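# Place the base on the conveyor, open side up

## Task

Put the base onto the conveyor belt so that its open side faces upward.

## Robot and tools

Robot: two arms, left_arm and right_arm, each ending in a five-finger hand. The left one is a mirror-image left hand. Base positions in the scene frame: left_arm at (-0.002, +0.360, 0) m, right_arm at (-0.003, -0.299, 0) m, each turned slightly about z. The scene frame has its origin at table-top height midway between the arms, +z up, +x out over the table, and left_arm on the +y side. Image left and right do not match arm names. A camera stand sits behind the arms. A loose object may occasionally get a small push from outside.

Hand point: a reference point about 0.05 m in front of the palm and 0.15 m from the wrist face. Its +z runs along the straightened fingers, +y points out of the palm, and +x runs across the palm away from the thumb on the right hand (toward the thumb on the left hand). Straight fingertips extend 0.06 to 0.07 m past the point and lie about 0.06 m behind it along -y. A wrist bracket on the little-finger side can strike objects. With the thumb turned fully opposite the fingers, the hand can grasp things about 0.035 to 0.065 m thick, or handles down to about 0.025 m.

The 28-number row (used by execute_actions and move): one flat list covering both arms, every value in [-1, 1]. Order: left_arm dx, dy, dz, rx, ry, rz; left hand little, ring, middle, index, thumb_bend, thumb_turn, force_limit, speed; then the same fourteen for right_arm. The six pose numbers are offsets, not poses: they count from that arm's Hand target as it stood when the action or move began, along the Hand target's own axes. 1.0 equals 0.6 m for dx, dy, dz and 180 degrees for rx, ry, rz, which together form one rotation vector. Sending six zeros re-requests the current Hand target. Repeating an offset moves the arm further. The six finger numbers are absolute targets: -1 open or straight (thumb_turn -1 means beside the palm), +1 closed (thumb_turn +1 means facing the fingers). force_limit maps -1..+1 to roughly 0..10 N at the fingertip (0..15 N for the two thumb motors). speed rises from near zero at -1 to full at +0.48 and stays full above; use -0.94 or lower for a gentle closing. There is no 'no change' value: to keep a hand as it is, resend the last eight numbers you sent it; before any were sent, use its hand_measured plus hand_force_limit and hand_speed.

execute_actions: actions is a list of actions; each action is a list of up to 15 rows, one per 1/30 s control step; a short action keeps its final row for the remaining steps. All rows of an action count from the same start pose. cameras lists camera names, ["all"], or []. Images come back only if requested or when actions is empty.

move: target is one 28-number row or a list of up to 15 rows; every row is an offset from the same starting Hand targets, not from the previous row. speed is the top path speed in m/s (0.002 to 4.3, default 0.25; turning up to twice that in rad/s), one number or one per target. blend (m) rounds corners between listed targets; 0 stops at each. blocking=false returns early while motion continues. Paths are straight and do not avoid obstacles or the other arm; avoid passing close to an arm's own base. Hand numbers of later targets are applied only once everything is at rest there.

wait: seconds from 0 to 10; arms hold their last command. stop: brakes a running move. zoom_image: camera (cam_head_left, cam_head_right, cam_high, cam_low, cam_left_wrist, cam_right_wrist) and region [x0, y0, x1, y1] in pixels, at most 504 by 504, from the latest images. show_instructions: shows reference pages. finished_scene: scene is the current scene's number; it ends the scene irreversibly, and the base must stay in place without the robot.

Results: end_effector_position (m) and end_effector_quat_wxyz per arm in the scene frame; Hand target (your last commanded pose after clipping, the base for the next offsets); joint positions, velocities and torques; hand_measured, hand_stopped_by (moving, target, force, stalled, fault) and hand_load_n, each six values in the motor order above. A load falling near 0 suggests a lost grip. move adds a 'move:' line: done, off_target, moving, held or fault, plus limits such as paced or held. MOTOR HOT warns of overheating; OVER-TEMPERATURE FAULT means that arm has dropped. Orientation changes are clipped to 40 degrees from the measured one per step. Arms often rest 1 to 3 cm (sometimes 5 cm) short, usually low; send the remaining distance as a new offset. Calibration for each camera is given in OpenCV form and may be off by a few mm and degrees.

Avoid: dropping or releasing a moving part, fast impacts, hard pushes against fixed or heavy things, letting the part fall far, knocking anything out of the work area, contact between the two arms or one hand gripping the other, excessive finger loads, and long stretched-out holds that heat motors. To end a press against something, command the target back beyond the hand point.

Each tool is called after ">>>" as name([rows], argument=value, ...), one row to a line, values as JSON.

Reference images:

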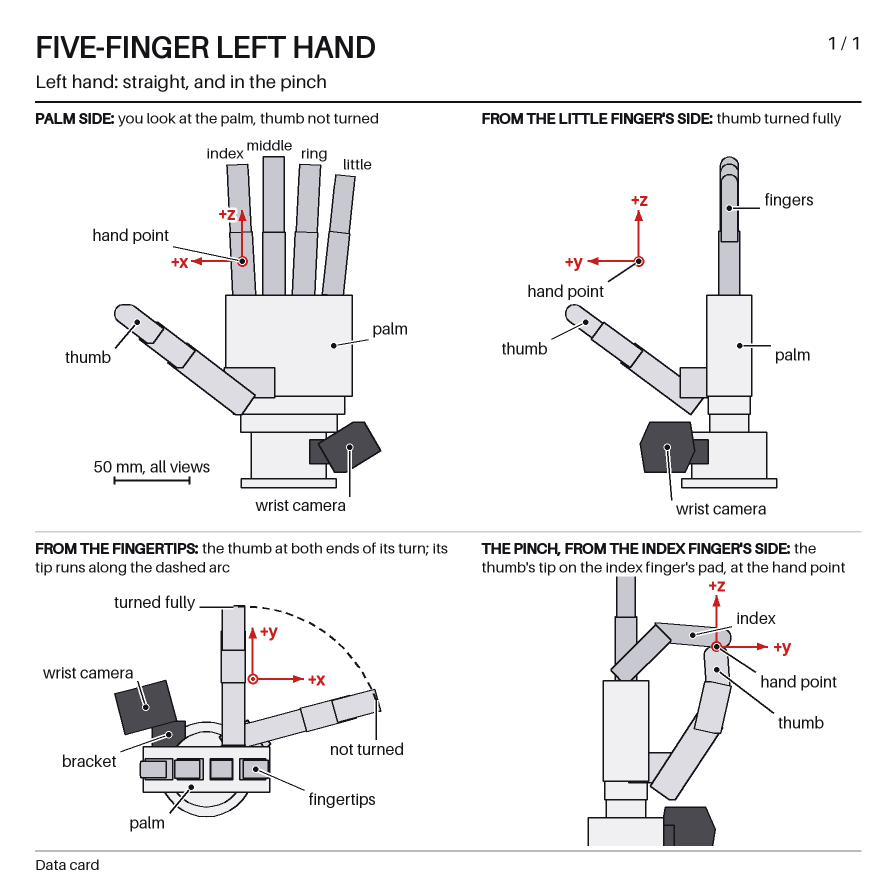

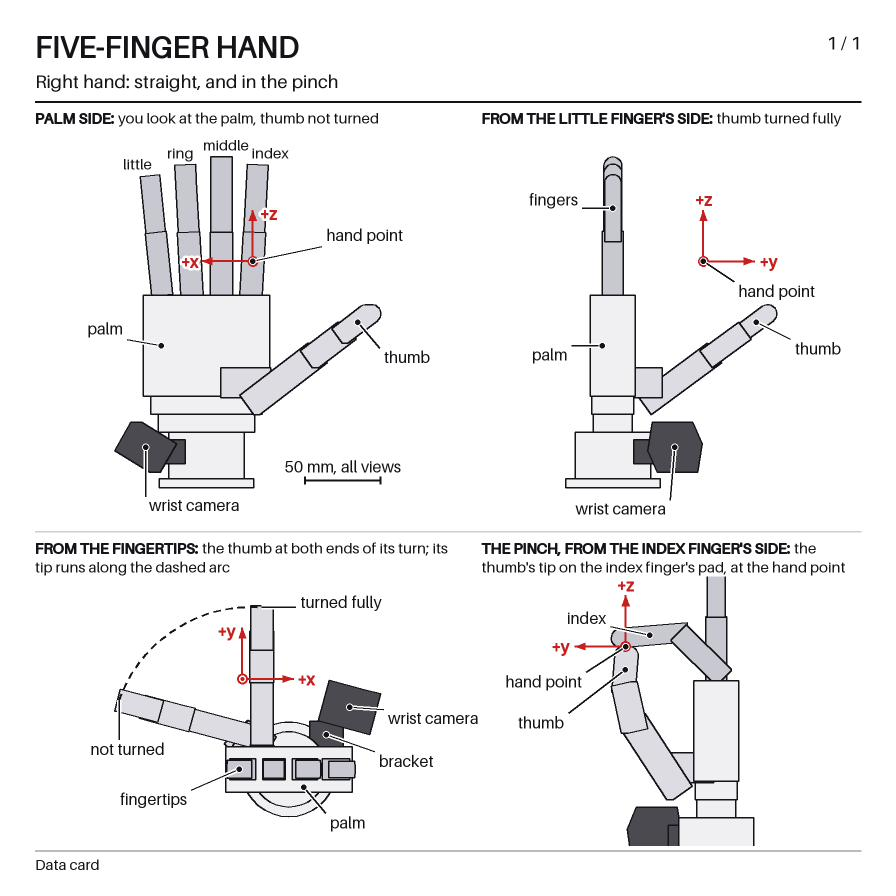

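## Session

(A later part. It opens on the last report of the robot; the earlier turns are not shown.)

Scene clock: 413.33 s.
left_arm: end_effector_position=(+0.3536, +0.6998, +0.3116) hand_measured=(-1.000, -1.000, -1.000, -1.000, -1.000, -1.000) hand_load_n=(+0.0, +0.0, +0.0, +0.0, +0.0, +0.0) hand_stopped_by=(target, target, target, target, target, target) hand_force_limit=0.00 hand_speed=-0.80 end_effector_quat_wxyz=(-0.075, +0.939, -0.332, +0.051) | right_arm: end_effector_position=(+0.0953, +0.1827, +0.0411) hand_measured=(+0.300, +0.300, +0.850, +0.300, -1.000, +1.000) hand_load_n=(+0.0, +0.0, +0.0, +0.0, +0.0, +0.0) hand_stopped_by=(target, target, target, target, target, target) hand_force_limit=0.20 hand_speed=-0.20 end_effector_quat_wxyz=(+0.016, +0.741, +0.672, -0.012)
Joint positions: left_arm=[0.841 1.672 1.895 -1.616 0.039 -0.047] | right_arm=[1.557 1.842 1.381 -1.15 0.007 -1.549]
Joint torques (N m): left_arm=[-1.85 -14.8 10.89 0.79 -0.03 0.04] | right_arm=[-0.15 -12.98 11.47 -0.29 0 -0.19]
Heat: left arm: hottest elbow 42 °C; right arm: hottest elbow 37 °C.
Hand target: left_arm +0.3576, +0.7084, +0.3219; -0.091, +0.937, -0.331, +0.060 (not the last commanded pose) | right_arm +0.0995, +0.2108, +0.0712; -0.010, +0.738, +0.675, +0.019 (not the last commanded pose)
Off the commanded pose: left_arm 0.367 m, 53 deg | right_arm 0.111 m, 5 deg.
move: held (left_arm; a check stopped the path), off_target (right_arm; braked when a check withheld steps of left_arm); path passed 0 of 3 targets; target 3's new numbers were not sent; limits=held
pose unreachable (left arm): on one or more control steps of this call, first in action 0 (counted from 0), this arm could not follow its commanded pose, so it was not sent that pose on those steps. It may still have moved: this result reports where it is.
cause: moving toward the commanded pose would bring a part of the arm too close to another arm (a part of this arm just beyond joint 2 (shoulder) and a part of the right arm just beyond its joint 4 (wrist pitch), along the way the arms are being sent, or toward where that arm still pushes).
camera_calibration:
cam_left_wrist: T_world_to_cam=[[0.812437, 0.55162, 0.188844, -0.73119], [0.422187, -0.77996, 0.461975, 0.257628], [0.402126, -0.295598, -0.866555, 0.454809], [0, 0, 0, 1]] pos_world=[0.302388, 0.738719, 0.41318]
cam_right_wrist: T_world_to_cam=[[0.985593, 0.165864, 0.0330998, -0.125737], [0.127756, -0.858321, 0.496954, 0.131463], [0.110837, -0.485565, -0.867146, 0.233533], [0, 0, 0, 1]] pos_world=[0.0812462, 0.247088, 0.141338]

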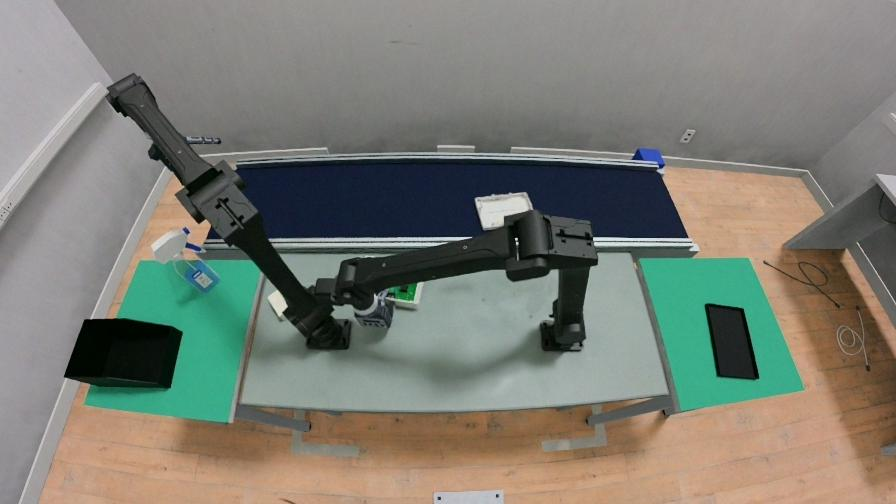

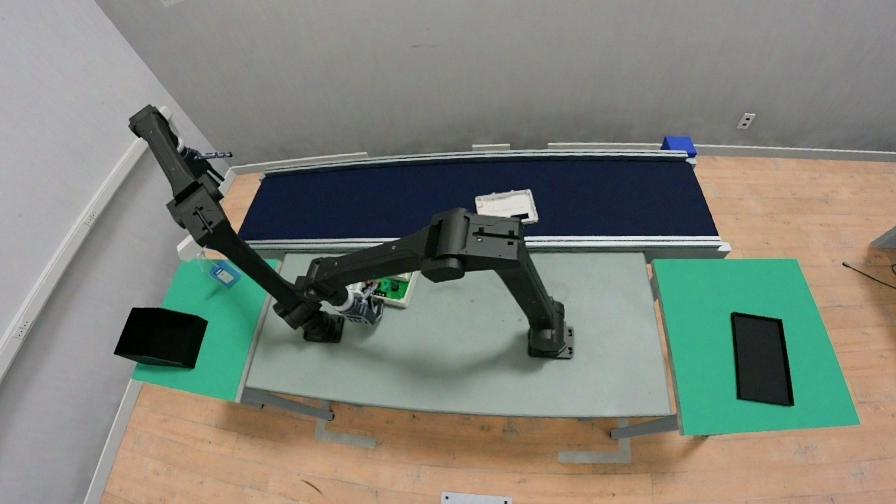

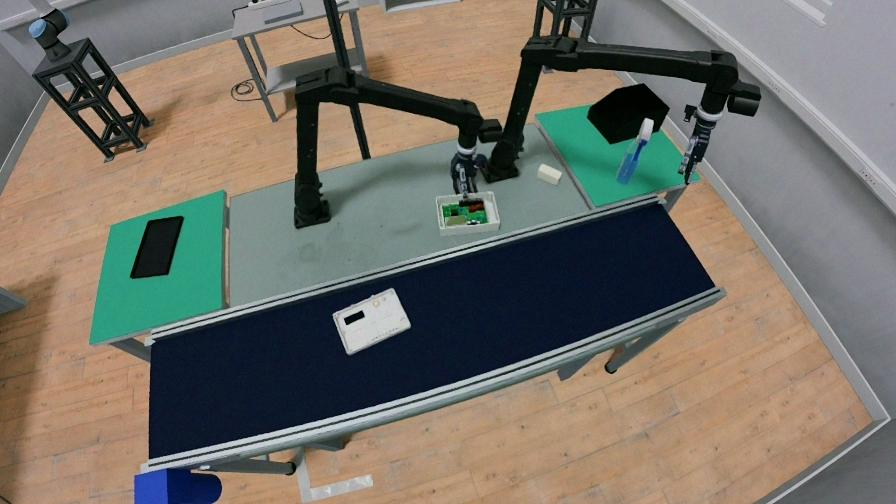

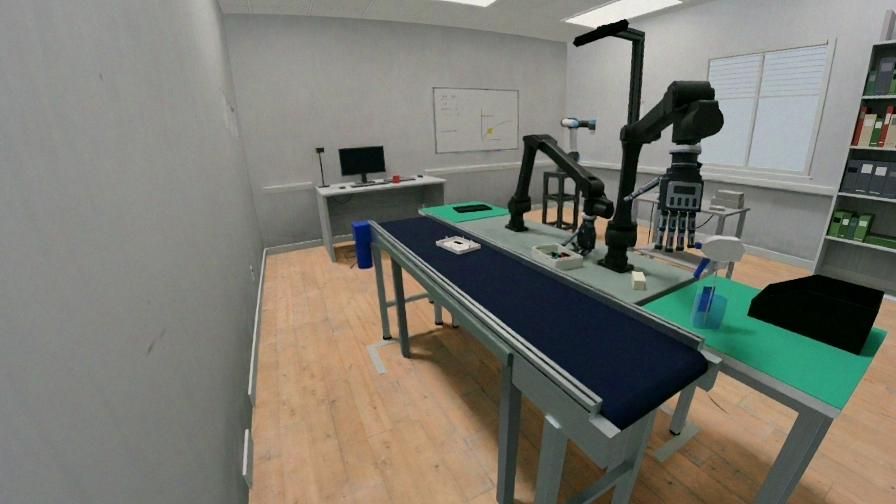

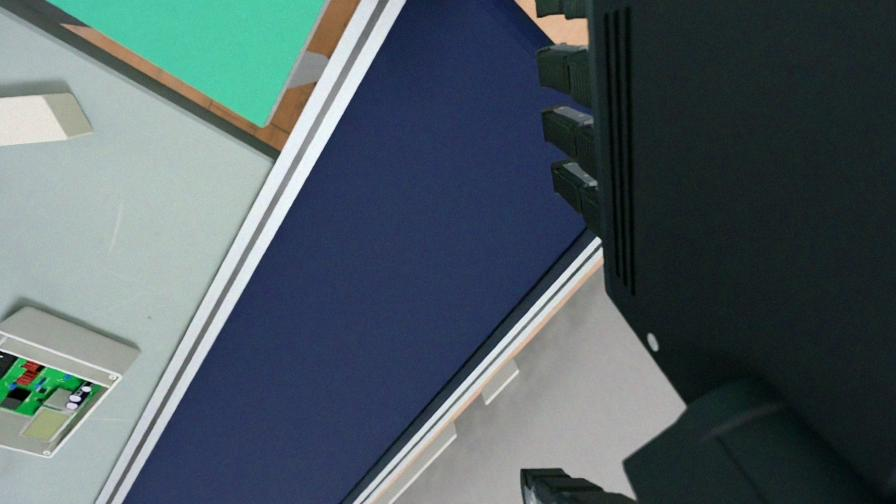

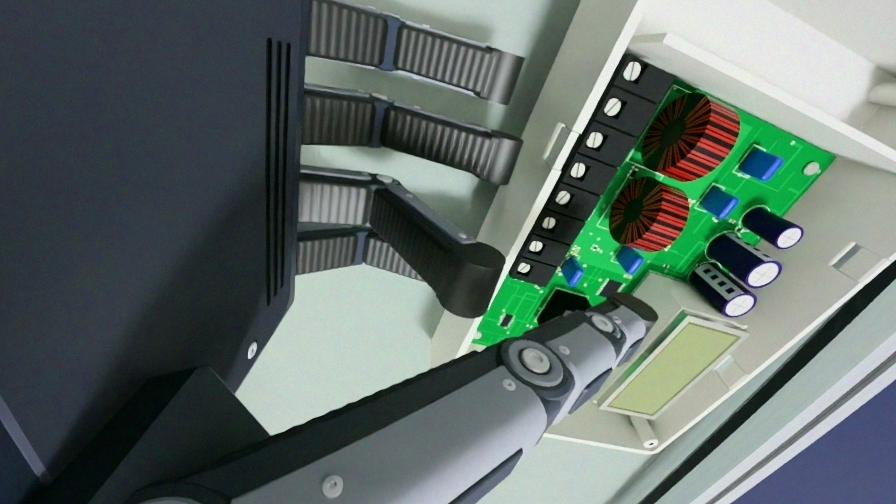

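>>> move([
  [0, 0, 0, 0, 0, 0, -1, -1, -1, -1, -1, -1, 0, -0.8, -0.01, -0.012, -0.135, 0, 0, 0, 0.3, 0.3, 0.85, 0.3, -1, 1, 0.2, -0.2],
  [0, 0, 0, 0, 0, 0, -1, -1, -1, -1, -1, -1, 0, -0.8, -0.25, 0, -0.135, 0, 0, 0, 0.3, 0.3, 0.3, 0.3, -1, 1, 0.2, -0.2],
], speed=[0.15, 0.2], cameras=["cam_right_wrist", "cam_high"])

Scene clock: 419.60 s.
left_arm: end_effector_position=(+0.3536, +0.6998, +0.3116) hand_measured=(-1.000, -1.000, -1.000, -1.000, -1.000, -1.000) hand_load_n=(+0.0, +0.0, +0.0, +0.0, +0.0, +0.0) hand_stopped_by=(target, target, target, target, target, target) hand_force_limit=0.00 hand_speed=-0.80 end_effector_quat_wxyz=(-0.075, +0.939, -0.332, +0.051) | right_arm: end_effector_position=(+0.0855, +0.0547, +0.1422) hand_measured=(+0.300, +0.300, +0.300, +0.300, -1.000, +1.000) hand_load_n=(+0.0, +0.0, +0.0, +0.0, +0.0, +0.0) hand_stopped_by=(target, target, target, target, target, target) hand_force_limit=0.20 hand_speed=-0.20 end_effector_quat_wxyz=(-0.002, +0.742, +0.670, +0.007)
Joint positions: left_arm=[0.841 1.672 1.895 -1.616 0.039 -0.047] | right_arm=[1.557 1.393 1.114 -1.28 0.007 -1.544]
Joint torques (N m): left_arm=[-1.85 -14.8 10.89 0.79 -0.03 0.04] | right_arm=[0.38 -7.41 7.17 0.66 -0.02 -0.13]
Heat: left arm: hottest elbow 41 °C; right arm: hottest elbow 37 °C.
Hand target: left_arm +0.3576, +0.7084, +0.3219; -0.091, +0.937, -0.331, +0.060 | right_arm +0.0851, +0.0582, +0.1458; -0.010, +0.738, +0.675, +0.019
Off the commanded pose: left_arm 0.014 m, 2 deg | right_arm 0.005 m, 2 deg.
move: off_target (left_arm)
camera_calibration:
cam_right_wrist: T_world_to_cam=[[0.986172, 0.159339, 0.0455499, -0.0995862], [0.121877, -0.88357, 0.452162, -0.0191517], [0.112294, -0.440359, -0.890772, 0.260928], [0, 0, 0, 1]] pos_world=[0.0712427, 0.113848, 0.245623]
Images, in order (width x height): cam_high 896x504, cam_right_wrist 896x504.

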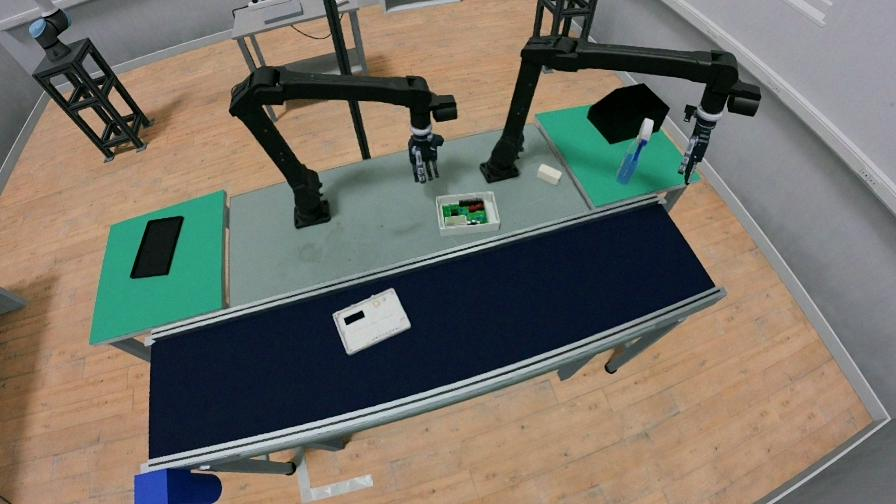

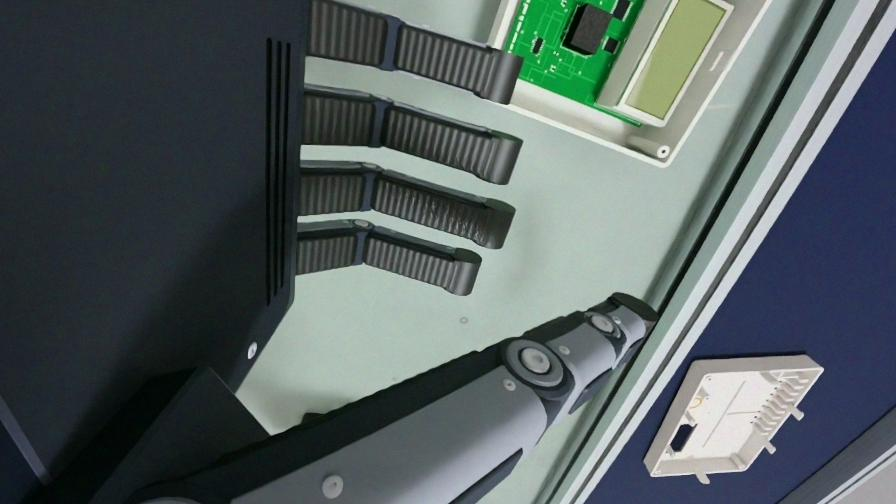

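>>> zoom_image(camera="cam_right_wrist", region=[560, 0, 896, 240])

>>> move(target=[0, 0, 0, 0, 0, 0, -1, -1, -1, -1, -1, -1, 0, -0.8, 0, 0, 0, 0, 0, 0, 0.3, 0.1, 0.6, 0.5, -0.3, 1, 0.2, -0.2], speed=[0.2], cameras=["cam_right_wrist"])

Scaled by 1.500 from the camera's 896x504 image, which has a finer 1280x720 frame.

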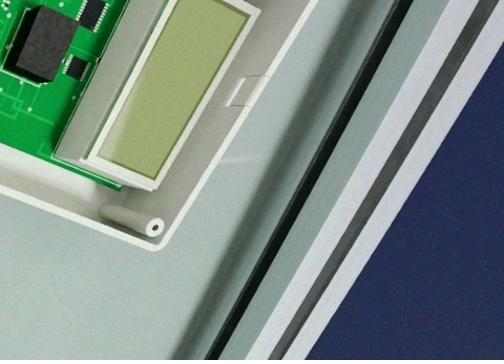

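Scene clock: 424.23 s.
left_arm: end_effector_position=(+0.3536, +0.6998, +0.3116) hand_measured=(-1.000, -1.000, -1.000, -1.000, -1.000, -1.000) hand_load_n=(+0.0, +0.0, +0.0, +0.0, +0.0, +0.0) hand_stopped_by=(target, target, target, target, target, target) hand_force_limit=0.00 hand_speed=-0.80 end_effector_quat_wxyz=(-0.075, +0.939, -0.332, +0.051) | right_arm: end_effector_position=(+0.0855, +0.0547, +0.1422) hand_measured=(+0.300, +0.100, +0.600, +0.500, -0.442, +1.000) hand_load_n=(+0.0, +0.0, +1.0, +0.0, +16.0, +2.5) hand_stopped_by=(target, target, target, target, force, target) hand_force_limit=0.20 hand_speed=-0.20 end_effector_quat_wxyz=(-0.002, +0.742, +0.670, +0.007)
Joint positions: left_arm=[0.841 1.672 1.895 -1.616 0.039 -0.047] | right_arm=[1.557 1.393 1.114 -1.28 0.007 -1.544]
Joint torques (N m): left_arm=[-1.85 -14.74 10.89 0.77 -0.03 0.04] | right_arm=[0.32 -7.36 7.19 0.66 -0.02 -0.13]
Heat: left arm: hottest elbow 41 °C; right arm: hottest elbow 36 °C.
Hand target: left_arm +0.3576, +0.7084, +0.3219; -0.091, +0.937, -0.331, +0.060 | right_arm +0.0851, +0.0582, +0.1458; -0.010, +0.738, +0.675, +0.019
Off the commanded pose: left_arm 0.014 m, 2 deg | right_arm 0.005 m, 2 deg.
move: off_target (left_arm)
camera_calibration:
cam_right_wrist: T_world_to_cam=[[0.986172, 0.159339, 0.0455499, -0.0995862], [0.121877, -0.88357, 0.452162, -0.0191517], [0.112294, -0.440359, -0.890772, 0.260928], [0, 0, 0, 1]] pos_world=[0.0712427, 0.113848, 0.245623]
Images, in order (width x height): cam_right_wrist 896x504.

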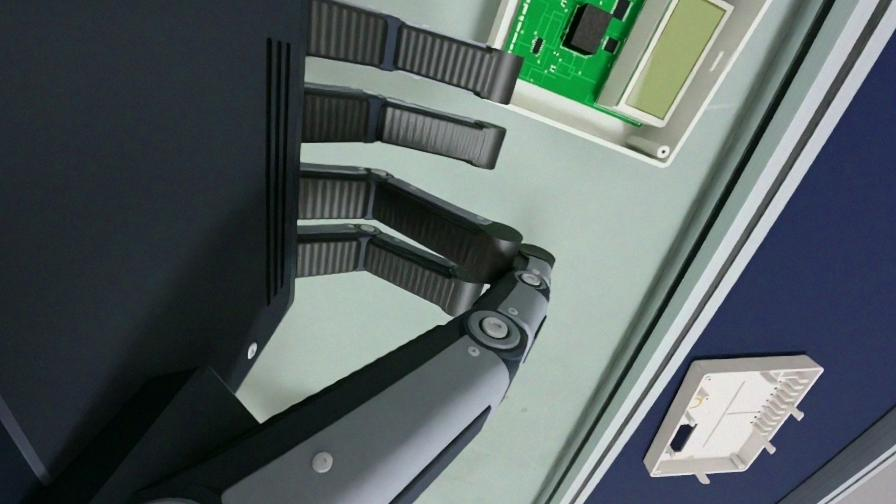

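>>> move([
  [-0.049, 0.3565, -0.042, 0, 0, 0, -1, -1, -1, -1, -1, -1, 0, -0.8, 0, 0, 0, 0, 0, 0, 0.3, 0.3, 0.3, 0.3, -1, 1, 0.2, -0.2],
  [-0.373, 0.402, -0.069, 0, 0, -0.25, -1, -1, -1, -1, -1, -1, 0, -0.8, 0, 0, 0, 0, 0, 0, 0.3, 0.3, 0.3, 0.3, -1, 1, 0.2, -0.2],
  [-0.628, 0.2395, -0.082, 0, 0, -0.3, -1, -1, -1, -1, -1, -1, 0, -0.8, 0, 0, 0, 0, 0, 0, 0.3, 0.3, 0.3, 0.3, -1, 1, 0.2, -0.2],
], speed=[0.2, 0.25, 0.25], blend=[0.05, 0.04, 0], cameras=["cam_right_wrist", "cam_high", "cam_head_left", "cam_low"])

Scene clock: 451.63 s.
left_arm: end_effector_position=(-0.0259, +0.8159, +0.2984) hand_measured=(-1.000, -1.000, -1.000, -1.000, -1.000, -1.000) hand_load_n=(+0.0, +0.0, -0.5, +0.0, +0.0, -0.5) hand_stopped_by=(target, target, target, target, target, target) hand_force_limit=0.00 hand_speed=-0.80 end_effector_quat_wxyz=(-0.025, +0.988, +0.118, +0.093) | right_arm: end_effector_position=(+0.0855, +0.0547, +0.1422) hand_measured=(+0.300, +0.300, +0.300, +0.300, -1.000, +1.000) hand_load_n=(+0.0, +0.0, +0.0, +0.0, +0.0, +0.0) hand_stopped_by=(target, target, target, target, target, target) hand_force_limit=0.20 hand_speed=-0.20 end_effector_quat_wxyz=(-0.002, +0.742, +0.670, +0.007)
Joint positions: left_arm=[1.77 1.662 1.812 -1.688 0.191 -0.035] | right_arm=[1.557 1.393 1.114 -1.28 0.007 -1.544]
Joint torques (N m): left_arm=[-1.26 -14.56 13.34 0.13 0.15 -0.11] | right_arm=[0.38 -7.36 7.19 0.66 -0.01 -0.14]
Heat: left arm: hottest elbow 41 °C; right arm: hottest elbow 33 °C.
Hand target: left_arm -0.0300, +0.8300, +0.3198; -0.054, +0.985, +0.131, +0.095 | right_arm +0.0851, +0.0582, +0.1458; -0.010, +0.738, +0.675, +0.019
Off the commanded pose: left_arm 0.026 m, 4 deg | right_arm 0.005 m, 2 deg.
joint sent to its limit (left arm) — joint 4 (wrist pitch), lower limit. The joint targets are off in position, not in orientation.
move: off_target (left_arm); blend cut to 0 m at target 1
camera_calibration:
cam_right_wrist: T_world_to_cam=[[0.986172, 0.159339, 0.0455499, -0.0995862], [0.121877, -0.88357, 0.452162, -0.0191517], [0.112294, -0.440359, -0.890772, 0.260928], [0, 0, 0, 1]] pos_world=[0.0712427, 0.113848, 0.245623]
Images, in order (width x height): cam_head_left 896x504, cam_high 896x504, cam_low 896x504, cam_right_wrist 896x504.

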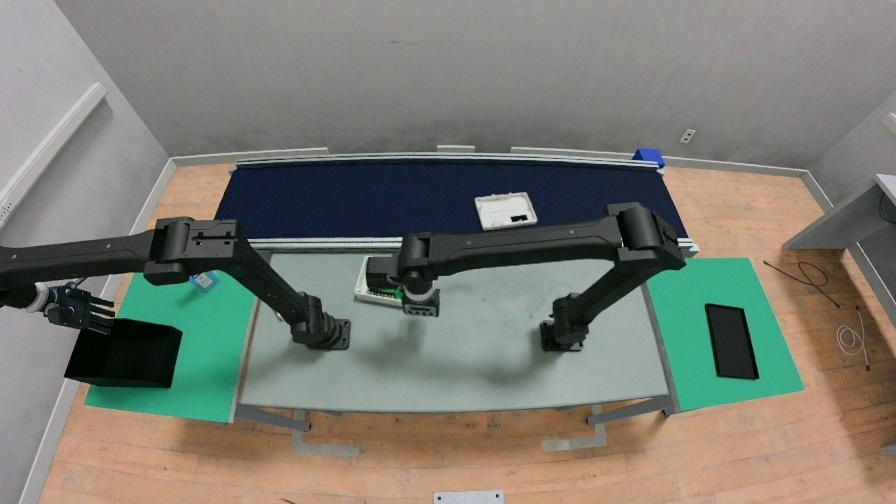

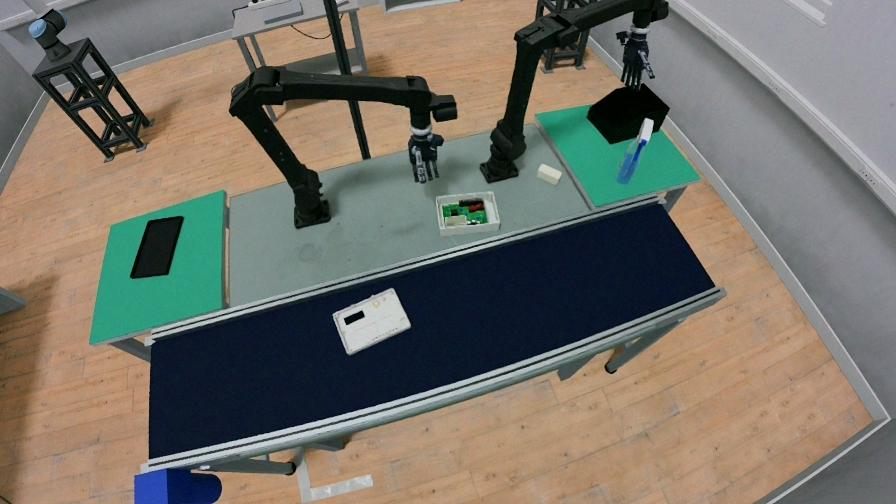

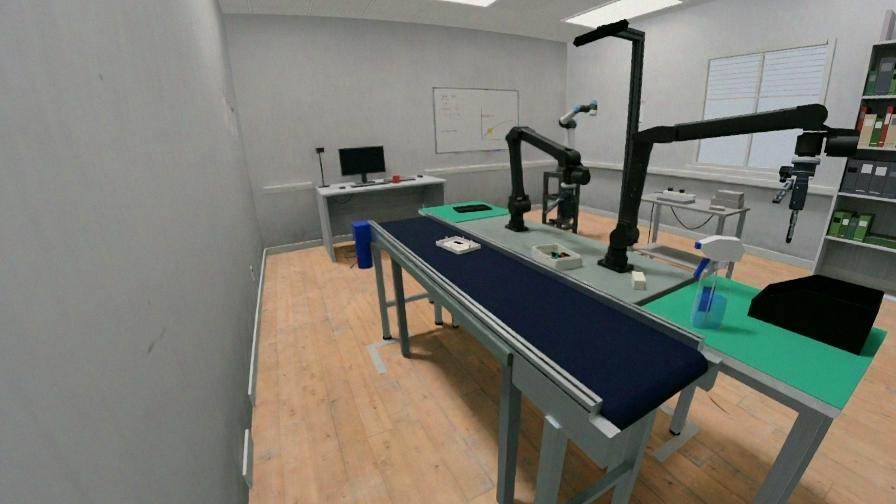

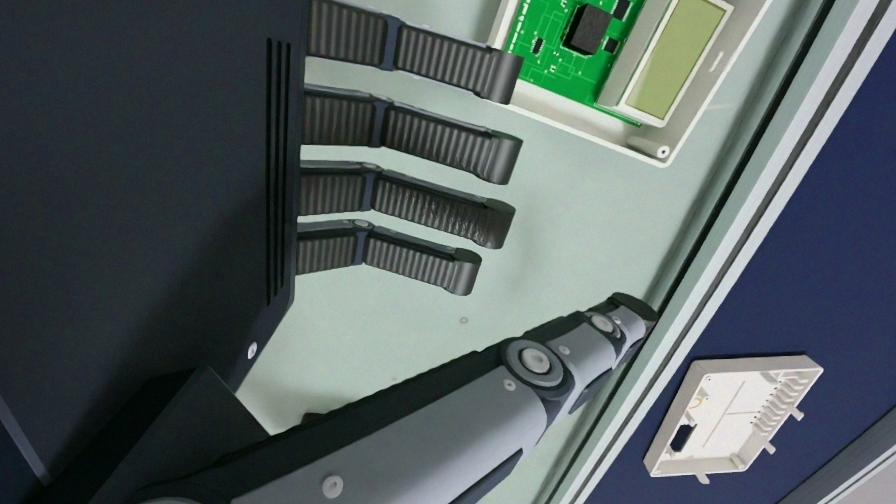

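>>> move(target=[0, 0, 0, 0, 0, 0, -1, -1, -1, -1, -1, -1, 0, -0.8, 0.489, 0.105, 0.04, 0, 0, 0.412, 0.3, 0.3, 0.3, 0.3, -1, 1, 0.2, -0.2], speed=0.15, cameras=["cam_right_wrist", "cam_high"])

Scene clock: 460.13 s.
left_arm: end_effector_position=(-0.0245, +0.8160, +0.2984) hand_measured=(-1.000, -1.000, -1.000, -1.000, -1.000, -1.000) hand_load_n=(+0.0, +0.0, +0.0, +0.0, +0.0, +0.0) hand_stopped_by=(target, target, target, target, target, target) hand_force_limit=0.00 hand_speed=-0.80 end_effector_quat_wxyz=(-0.024, +0.988, +0.116, +0.093) | right_arm: end_effector_position=(+0.1673, +0.3317, +0.1226) hand_measured=(+0.300, +0.300, +0.300, +0.300, -1.000, +1.000) hand_load_n=(+0.0, +0.0, +0.0, +0.0, +0.0, +0.0) hand_stopped_by=(target, target, target, target, target, target) hand_force_limit=0.20 hand_speed=-0.20 end_effector_quat_wxyz=(-0.003, +0.995, +0.104, +0.001)
Joint positions: left_arm=[1.767 1.662 1.812 -1.688 0.191 -0.035] | right_arm=[1.37 2.368 2.486 -1.682 0 -0.472]
Joint torques (N m): left_arm=[-1.44 -14.51 13.33 0.14 0.14 -0.11] | right_arm=[-0.44 -16.32 12.94 -0.29 -0.08 -0.02]
Heat: left arm: hottest elbow 41 °C; right arm: hottest elbow 34 °C.
Hand target: left_arm -0.0300, +0.8300, +0.3198; -0.054, +0.985, +0.131, +0.095 | right_arm +0.1741, +0.3455, +0.1349; -0.020, +0.995, +0.094, +0.009
Off the commanded pose: left_arm 0.026 m, 4 deg | right_arm 0.020 m, 2 deg.
joint sent to its limit (left arm) — joint 4 (wrist pitch), lower limit. The joint targets are off in position, not in orientation.
joint sent to its limit (right arm) — joint 4 (wrist pitch), lower limit. The joint targets are off in position, not in orientation.
move: off_target (left_arm, right_arm)
camera_calibration:
cam_right_wrist: T_world_to_cam=[[0.454419, -0.890259, 0.0306898, 0.215362], [-0.79806, -0.391568, 0.458011, 0.21451], [-0.395731, -0.232621, -0.888417, 0.372101], [0, 0, 0, 1]] pos_world=[0.22058, 0.362282, 0.225723]
Images, in order (width x height): cam_high 896x504, cam_right_wrist 896x504.

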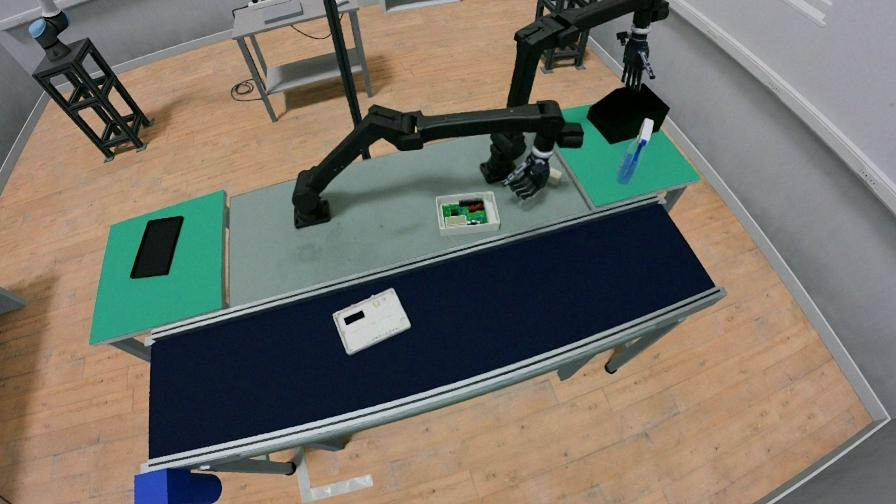

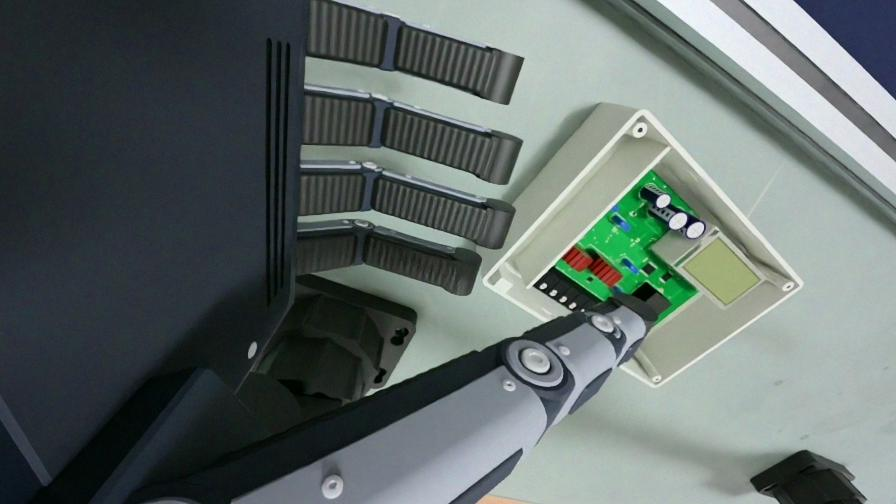

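>>> zoom_image(camera="cam_right_wrist", region=[460, 80, 820, 400])

Scaled by 1.400 from the camera's 896x504 image, which has a finer 1280x720 frame.

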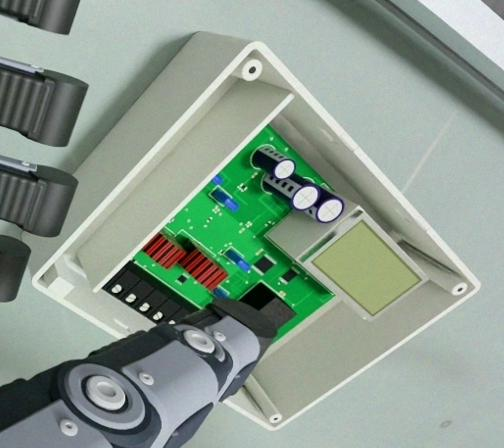

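>>> move(target=[0, 0, 0, 0, 0, 0, -1, -1, -1, -1, -1, -1, 0, -0.8, 0.018, 0.056, 0.086, 0, 0, 0, 0.3, 0.3, 0.3, 0.3, -1, 1, 0.2, -0.2], speed=0.1, cameras=["cam_right_wrist"])

>>> zoom_image(camera="cam_right_wrist", region=[440, 80, 840, 480])

Scene clock: 476.60 s.
left_arm: end_effector_position=(-0.0245, +0.8160, +0.2984) hand_measured=(-1.000, -1.000, -1.000, -1.000, -1.000, -1.000) hand_load_n=(+0.0, +0.0, -0.5, +0.0, +0.0, +0.0) hand_stopped_by=(target, target, target, target, target, target) hand_force_limit=0.00 hand_speed=-0.80 end_effector_quat_wxyz=(-0.024, +0.988, +0.116, +0.093) | right_arm: end_effector_position=(+0.1875, +0.3128, +0.0697) hand_measured=(+0.300, +0.300, +0.300, +0.300, -1.000, +1.000) hand_load_n=(+0.0, +0.0, +0.0, +0.0, +0.0, +0.0) hand_stopped_by=(target, target, target, target, target, target) hand_force_limit=0.20 hand_speed=-0.20 end_effector_quat_wxyz=(-0.003, +0.996, +0.087, +0.000)
Joint positions: left_arm=[1.767 1.662 1.812 -1.688 0.191 -0.035] | right_arm=[1.332 2.305 2.233 -1.492 -0.002 -0.475]
Joint torques (N m): left_arm=[-1.49 -14.51 13.33 0.16 0.14 -0.11] | right_arm=[-0.21 -18.73 7.65 0.54 -0.07 -0.2]
Heat: left arm: hottest elbow 41 °C; right arm: hottest elbow 37 °C.
Hand target: left_arm -0.0300, +0.8300, +0.3198; -0.054, +0.985, +0.131, +0.095 | right_arm +0.1918, +0.3167, +0.0823; -0.020, +0.995, +0.094, +0.009
Off the commanded pose: left_arm 0.026 m, 4 deg | right_arm 0.014 m, 2 deg.
joint sent to its limit (left arm) — joint 4 (wrist pitch), lower limit. The joint targets are off in position, not in orientation.
move: off_target (left_arm, right_arm)
camera_calibration:
cam_right_wrist: T_world_to_cam=[[0.422723, -0.905771, 0.0297402, 0.201814], [-0.810765, -0.363314, 0.45898, 0.241052], [-0.404926, -0.218134, -0.887949, 0.325764], [0, 0, 0, 1]] pos_world=[0.242035, 0.341435, 0.172622]
Images, in order (width x height): cam_right_wrist 896x504.

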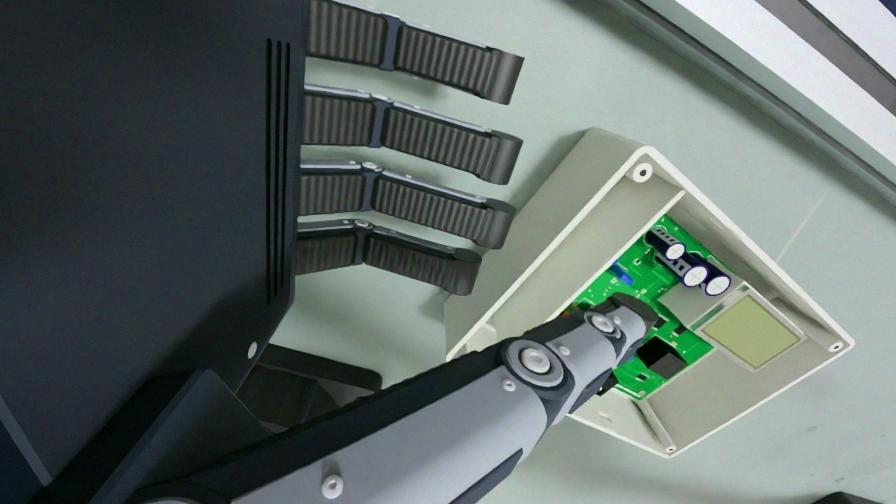

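Scaled by 1.260 from the camera's 896x504 image, which has a finer 1280x720 frame.

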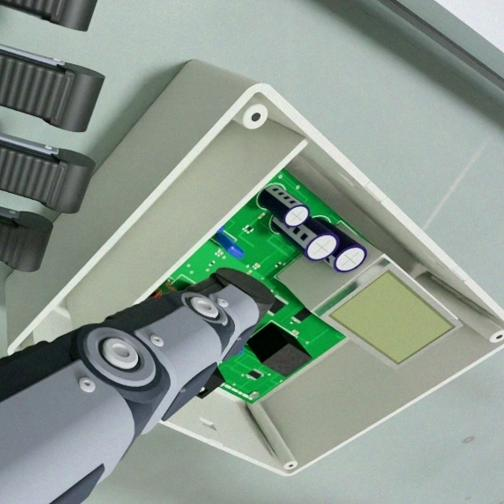

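>>> move([
  [0, 0, 0, 0, 0, 0, -1, -1, -1, -1, -1, -1, 0, -0.8, -0.0067, 0.0135, 0.0372, 0, 0, 0, 0.3, 0.3, 0.3, 0.3, -0.75, 1, 0.0, -0.5],
  [0, 0, 0, 0, 0, 0, -1, -1, -1, -1, -1, -1, 0, -0.8, -0.0137, 0.0295, 0.0663, 0, 0, 0, 0.3, 0.3, 0.3, 0.3, -0.75, 1, 0.0, -0.5],
], speed=0.06, cameras=["cam_right_wrist"])

>>> zoom_image(camera="cam_right_wrist", region=[440, 80, 840, 480])

Scene clock: 488.53 s.
left_arm: end_effector_position=(-0.0245, +0.8160, +0.2984) hand_measured=(-1.000, -1.000, -1.000, -1.000, -1.000, -1.000) hand_load_n=(+0.0, +0.0, +0.0, +0.0, +0.0, +0.0) hand_stopped_by=(target, target, target, target, target, target) hand_force_limit=0.00 hand_speed=-0.80 end_effector_quat_wxyz=(-0.024, +0.988, +0.116, +0.093) | right_arm: end_effector_position=(+0.1821, +0.2951, +0.0297) hand_measured=(+0.300, +0.300, +0.300, +0.300, -0.750, +1.000) hand_load_n=(+0.0, +0.0, +0.0, +0.0, +0.0, +0.0) hand_stopped_by=(target, target, target, target, target, target) hand_force_limit=0.00 hand_speed=-0.50 end_effector_quat_wxyz=(-0.003, +0.996, +0.088, +0.000)
Joint positions: left_arm=[1.767 1.662 1.812 -1.688 0.191 -0.035] | right_arm=[1.332 2.261 2.047 -1.351 -0.002 -0.477]
Joint torques (N m): left_arm=[-1.44 -14.51 13.33 0.13 0.14 -0.11] | right_arm=[-0.5 -18.08 7.46 0.55 -0.06 -0.2]
Heat: left arm: hottest elbow 41 °C; right arm: hottest elbow 35 °C.
Hand target: left_arm -0.0300, +0.8300, +0.3198; -0.054, +0.985, +0.131, +0.095 | right_arm +0.1876, +0.2994, +0.0417; -0.020, +0.995, +0.094, +0.009
Off the commanded pose: left_arm 0.026 m, 4 deg | right_arm 0.014 m, 2 deg.
joint sent to its limit (left arm) — joint 4 (wrist pitch), lower limit. The joint targets are off in position, not in orientation.
move: off_target (left_arm, right_arm)
camera_calibration:
cam_right_wrist: T_world_to_cam=[[0.424154, -0.905104, 0.0296663, 0.188845], [-0.810174, -0.364623, 0.458985, 0.24884], [-0.404612, -0.218715, -0.887949, 0.284294], [0, 0, 0, 1]] pos_world=[0.236533, 0.323837, 0.132622]
Images, in order (width x height): cam_right_wrist 896x504.

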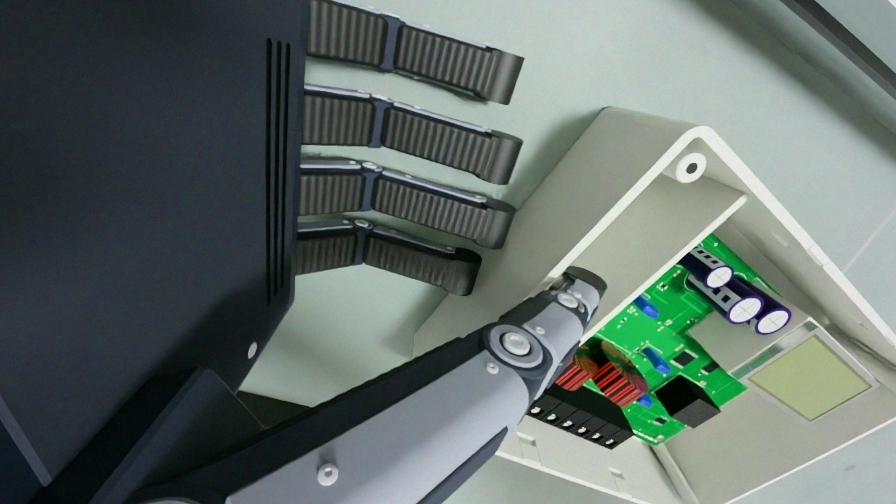

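Scaled by 1.260 from the camera's 896x504 image, which has a finer 1280x720 frame.

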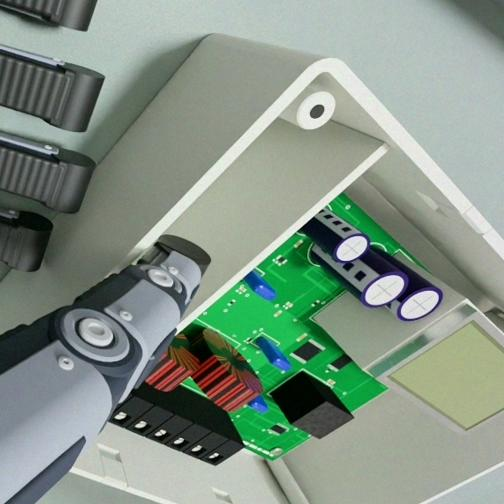

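>>> move(target=[0, 0, 0, 0, 0, 0, -1, -1, -1, -1, -1, -1, 0, -0.8, 0, 0, 0, 0, 0, 0, 0.3, 0.3, 0.3, 0.3, 0.3, 1, 0.2, -0.9], speed=0.06, cameras=["cam_right_wrist", "cam_high"])

>>> zoom_image(camera="cam_right_wrist", region=[440, 80, 840, 480])

Scene clock: 491.80 s.
left_arm: end_effector_position=(-0.0245, +0.8160, +0.2984) hand_measured=(-1.000, -1.000, -1.000, -1.000, -1.000, -1.000) hand_load_n=(+0.0, +0.0, +0.0, +0.0, +0.0, +0.0) hand_stopped_by=(target, target, target, target, target, target) hand_force_limit=0.00 hand_speed=-0.80 end_effector_quat_wxyz=(-0.024, +0.988, +0.116, +0.093) | right_arm: end_effector_position=(+0.1825, +0.2934, +0.0311) hand_measured=(+0.300, +0.300, +0.300, +0.300, -0.640, +1.000) hand_load_n=(+0.0, +0.0, +0.0, +2.5, +7.0, +4.0) hand_stopped_by=(target, target, target, target, force, target) hand_force_limit=0.20 hand_speed=-0.90 end_effector_quat_wxyz=(-0.002, +0.996, +0.088, +0.002)
Joint positions: left_arm=[1.767 1.662 1.812 -1.688 0.191 -0.035] | right_arm=[1.332 2.256 2.042 -1.352 0.003 -0.477]
Joint torques (N m): left_arm=[-1.44 -14.51 13.33 0.14 0.14 -0.11] | right_arm=[-0.32 -17.73 7.73 0.58 -0.06 -0.2]
Heat: left arm: hottest elbow 41 °C; right arm: hottest elbow 34 °C.
Hand target: left_arm -0.0300, +0.8300, +0.3198; -0.054, +0.985, +0.131, +0.095 | right_arm +0.1876, +0.2994, +0.0417; -0.020, +0.995, +0.094, +0.009
Off the commanded pose: left_arm 0.026 m, 4 deg | right_arm 0.013 m, 2 deg.
joint sent to its limit (left arm) — joint 4 (wrist pitch), lower limit. The joint targets are off in position, not in orientation.
move: off_target (left_arm, right_arm)
camera_calibration:
cam_right_wrist: T_world_to_cam=[[0.423942, -0.905053, 0.0339474, 0.186911], [-0.81204, -0.36324, 0.456779, 0.247843], [-0.401078, -0.221214, -0.888932, 0.285487], [0, 0, 0, 1]] pos_world=[0.236522, 0.322345, 0.134223]
Images, in order (width x height): cam_high 896x504, cam_right_wrist 896x504.

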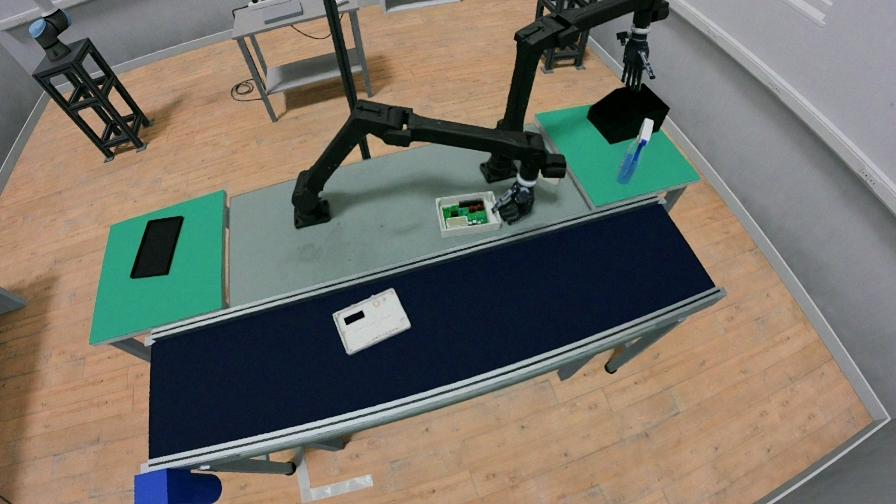

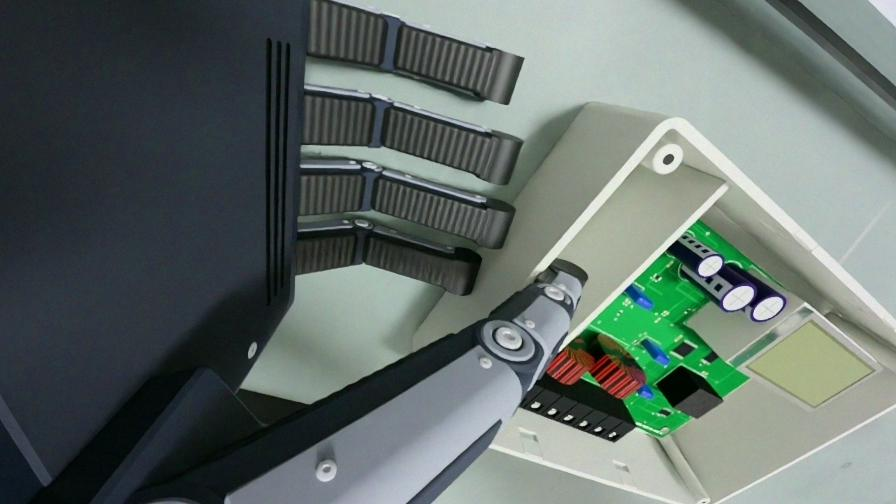

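Scaled by 1.260 from the camera's 896x504 image, which has a finer 1280x720 frame.

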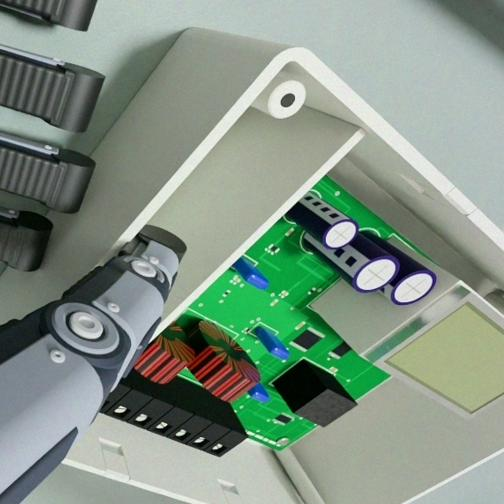

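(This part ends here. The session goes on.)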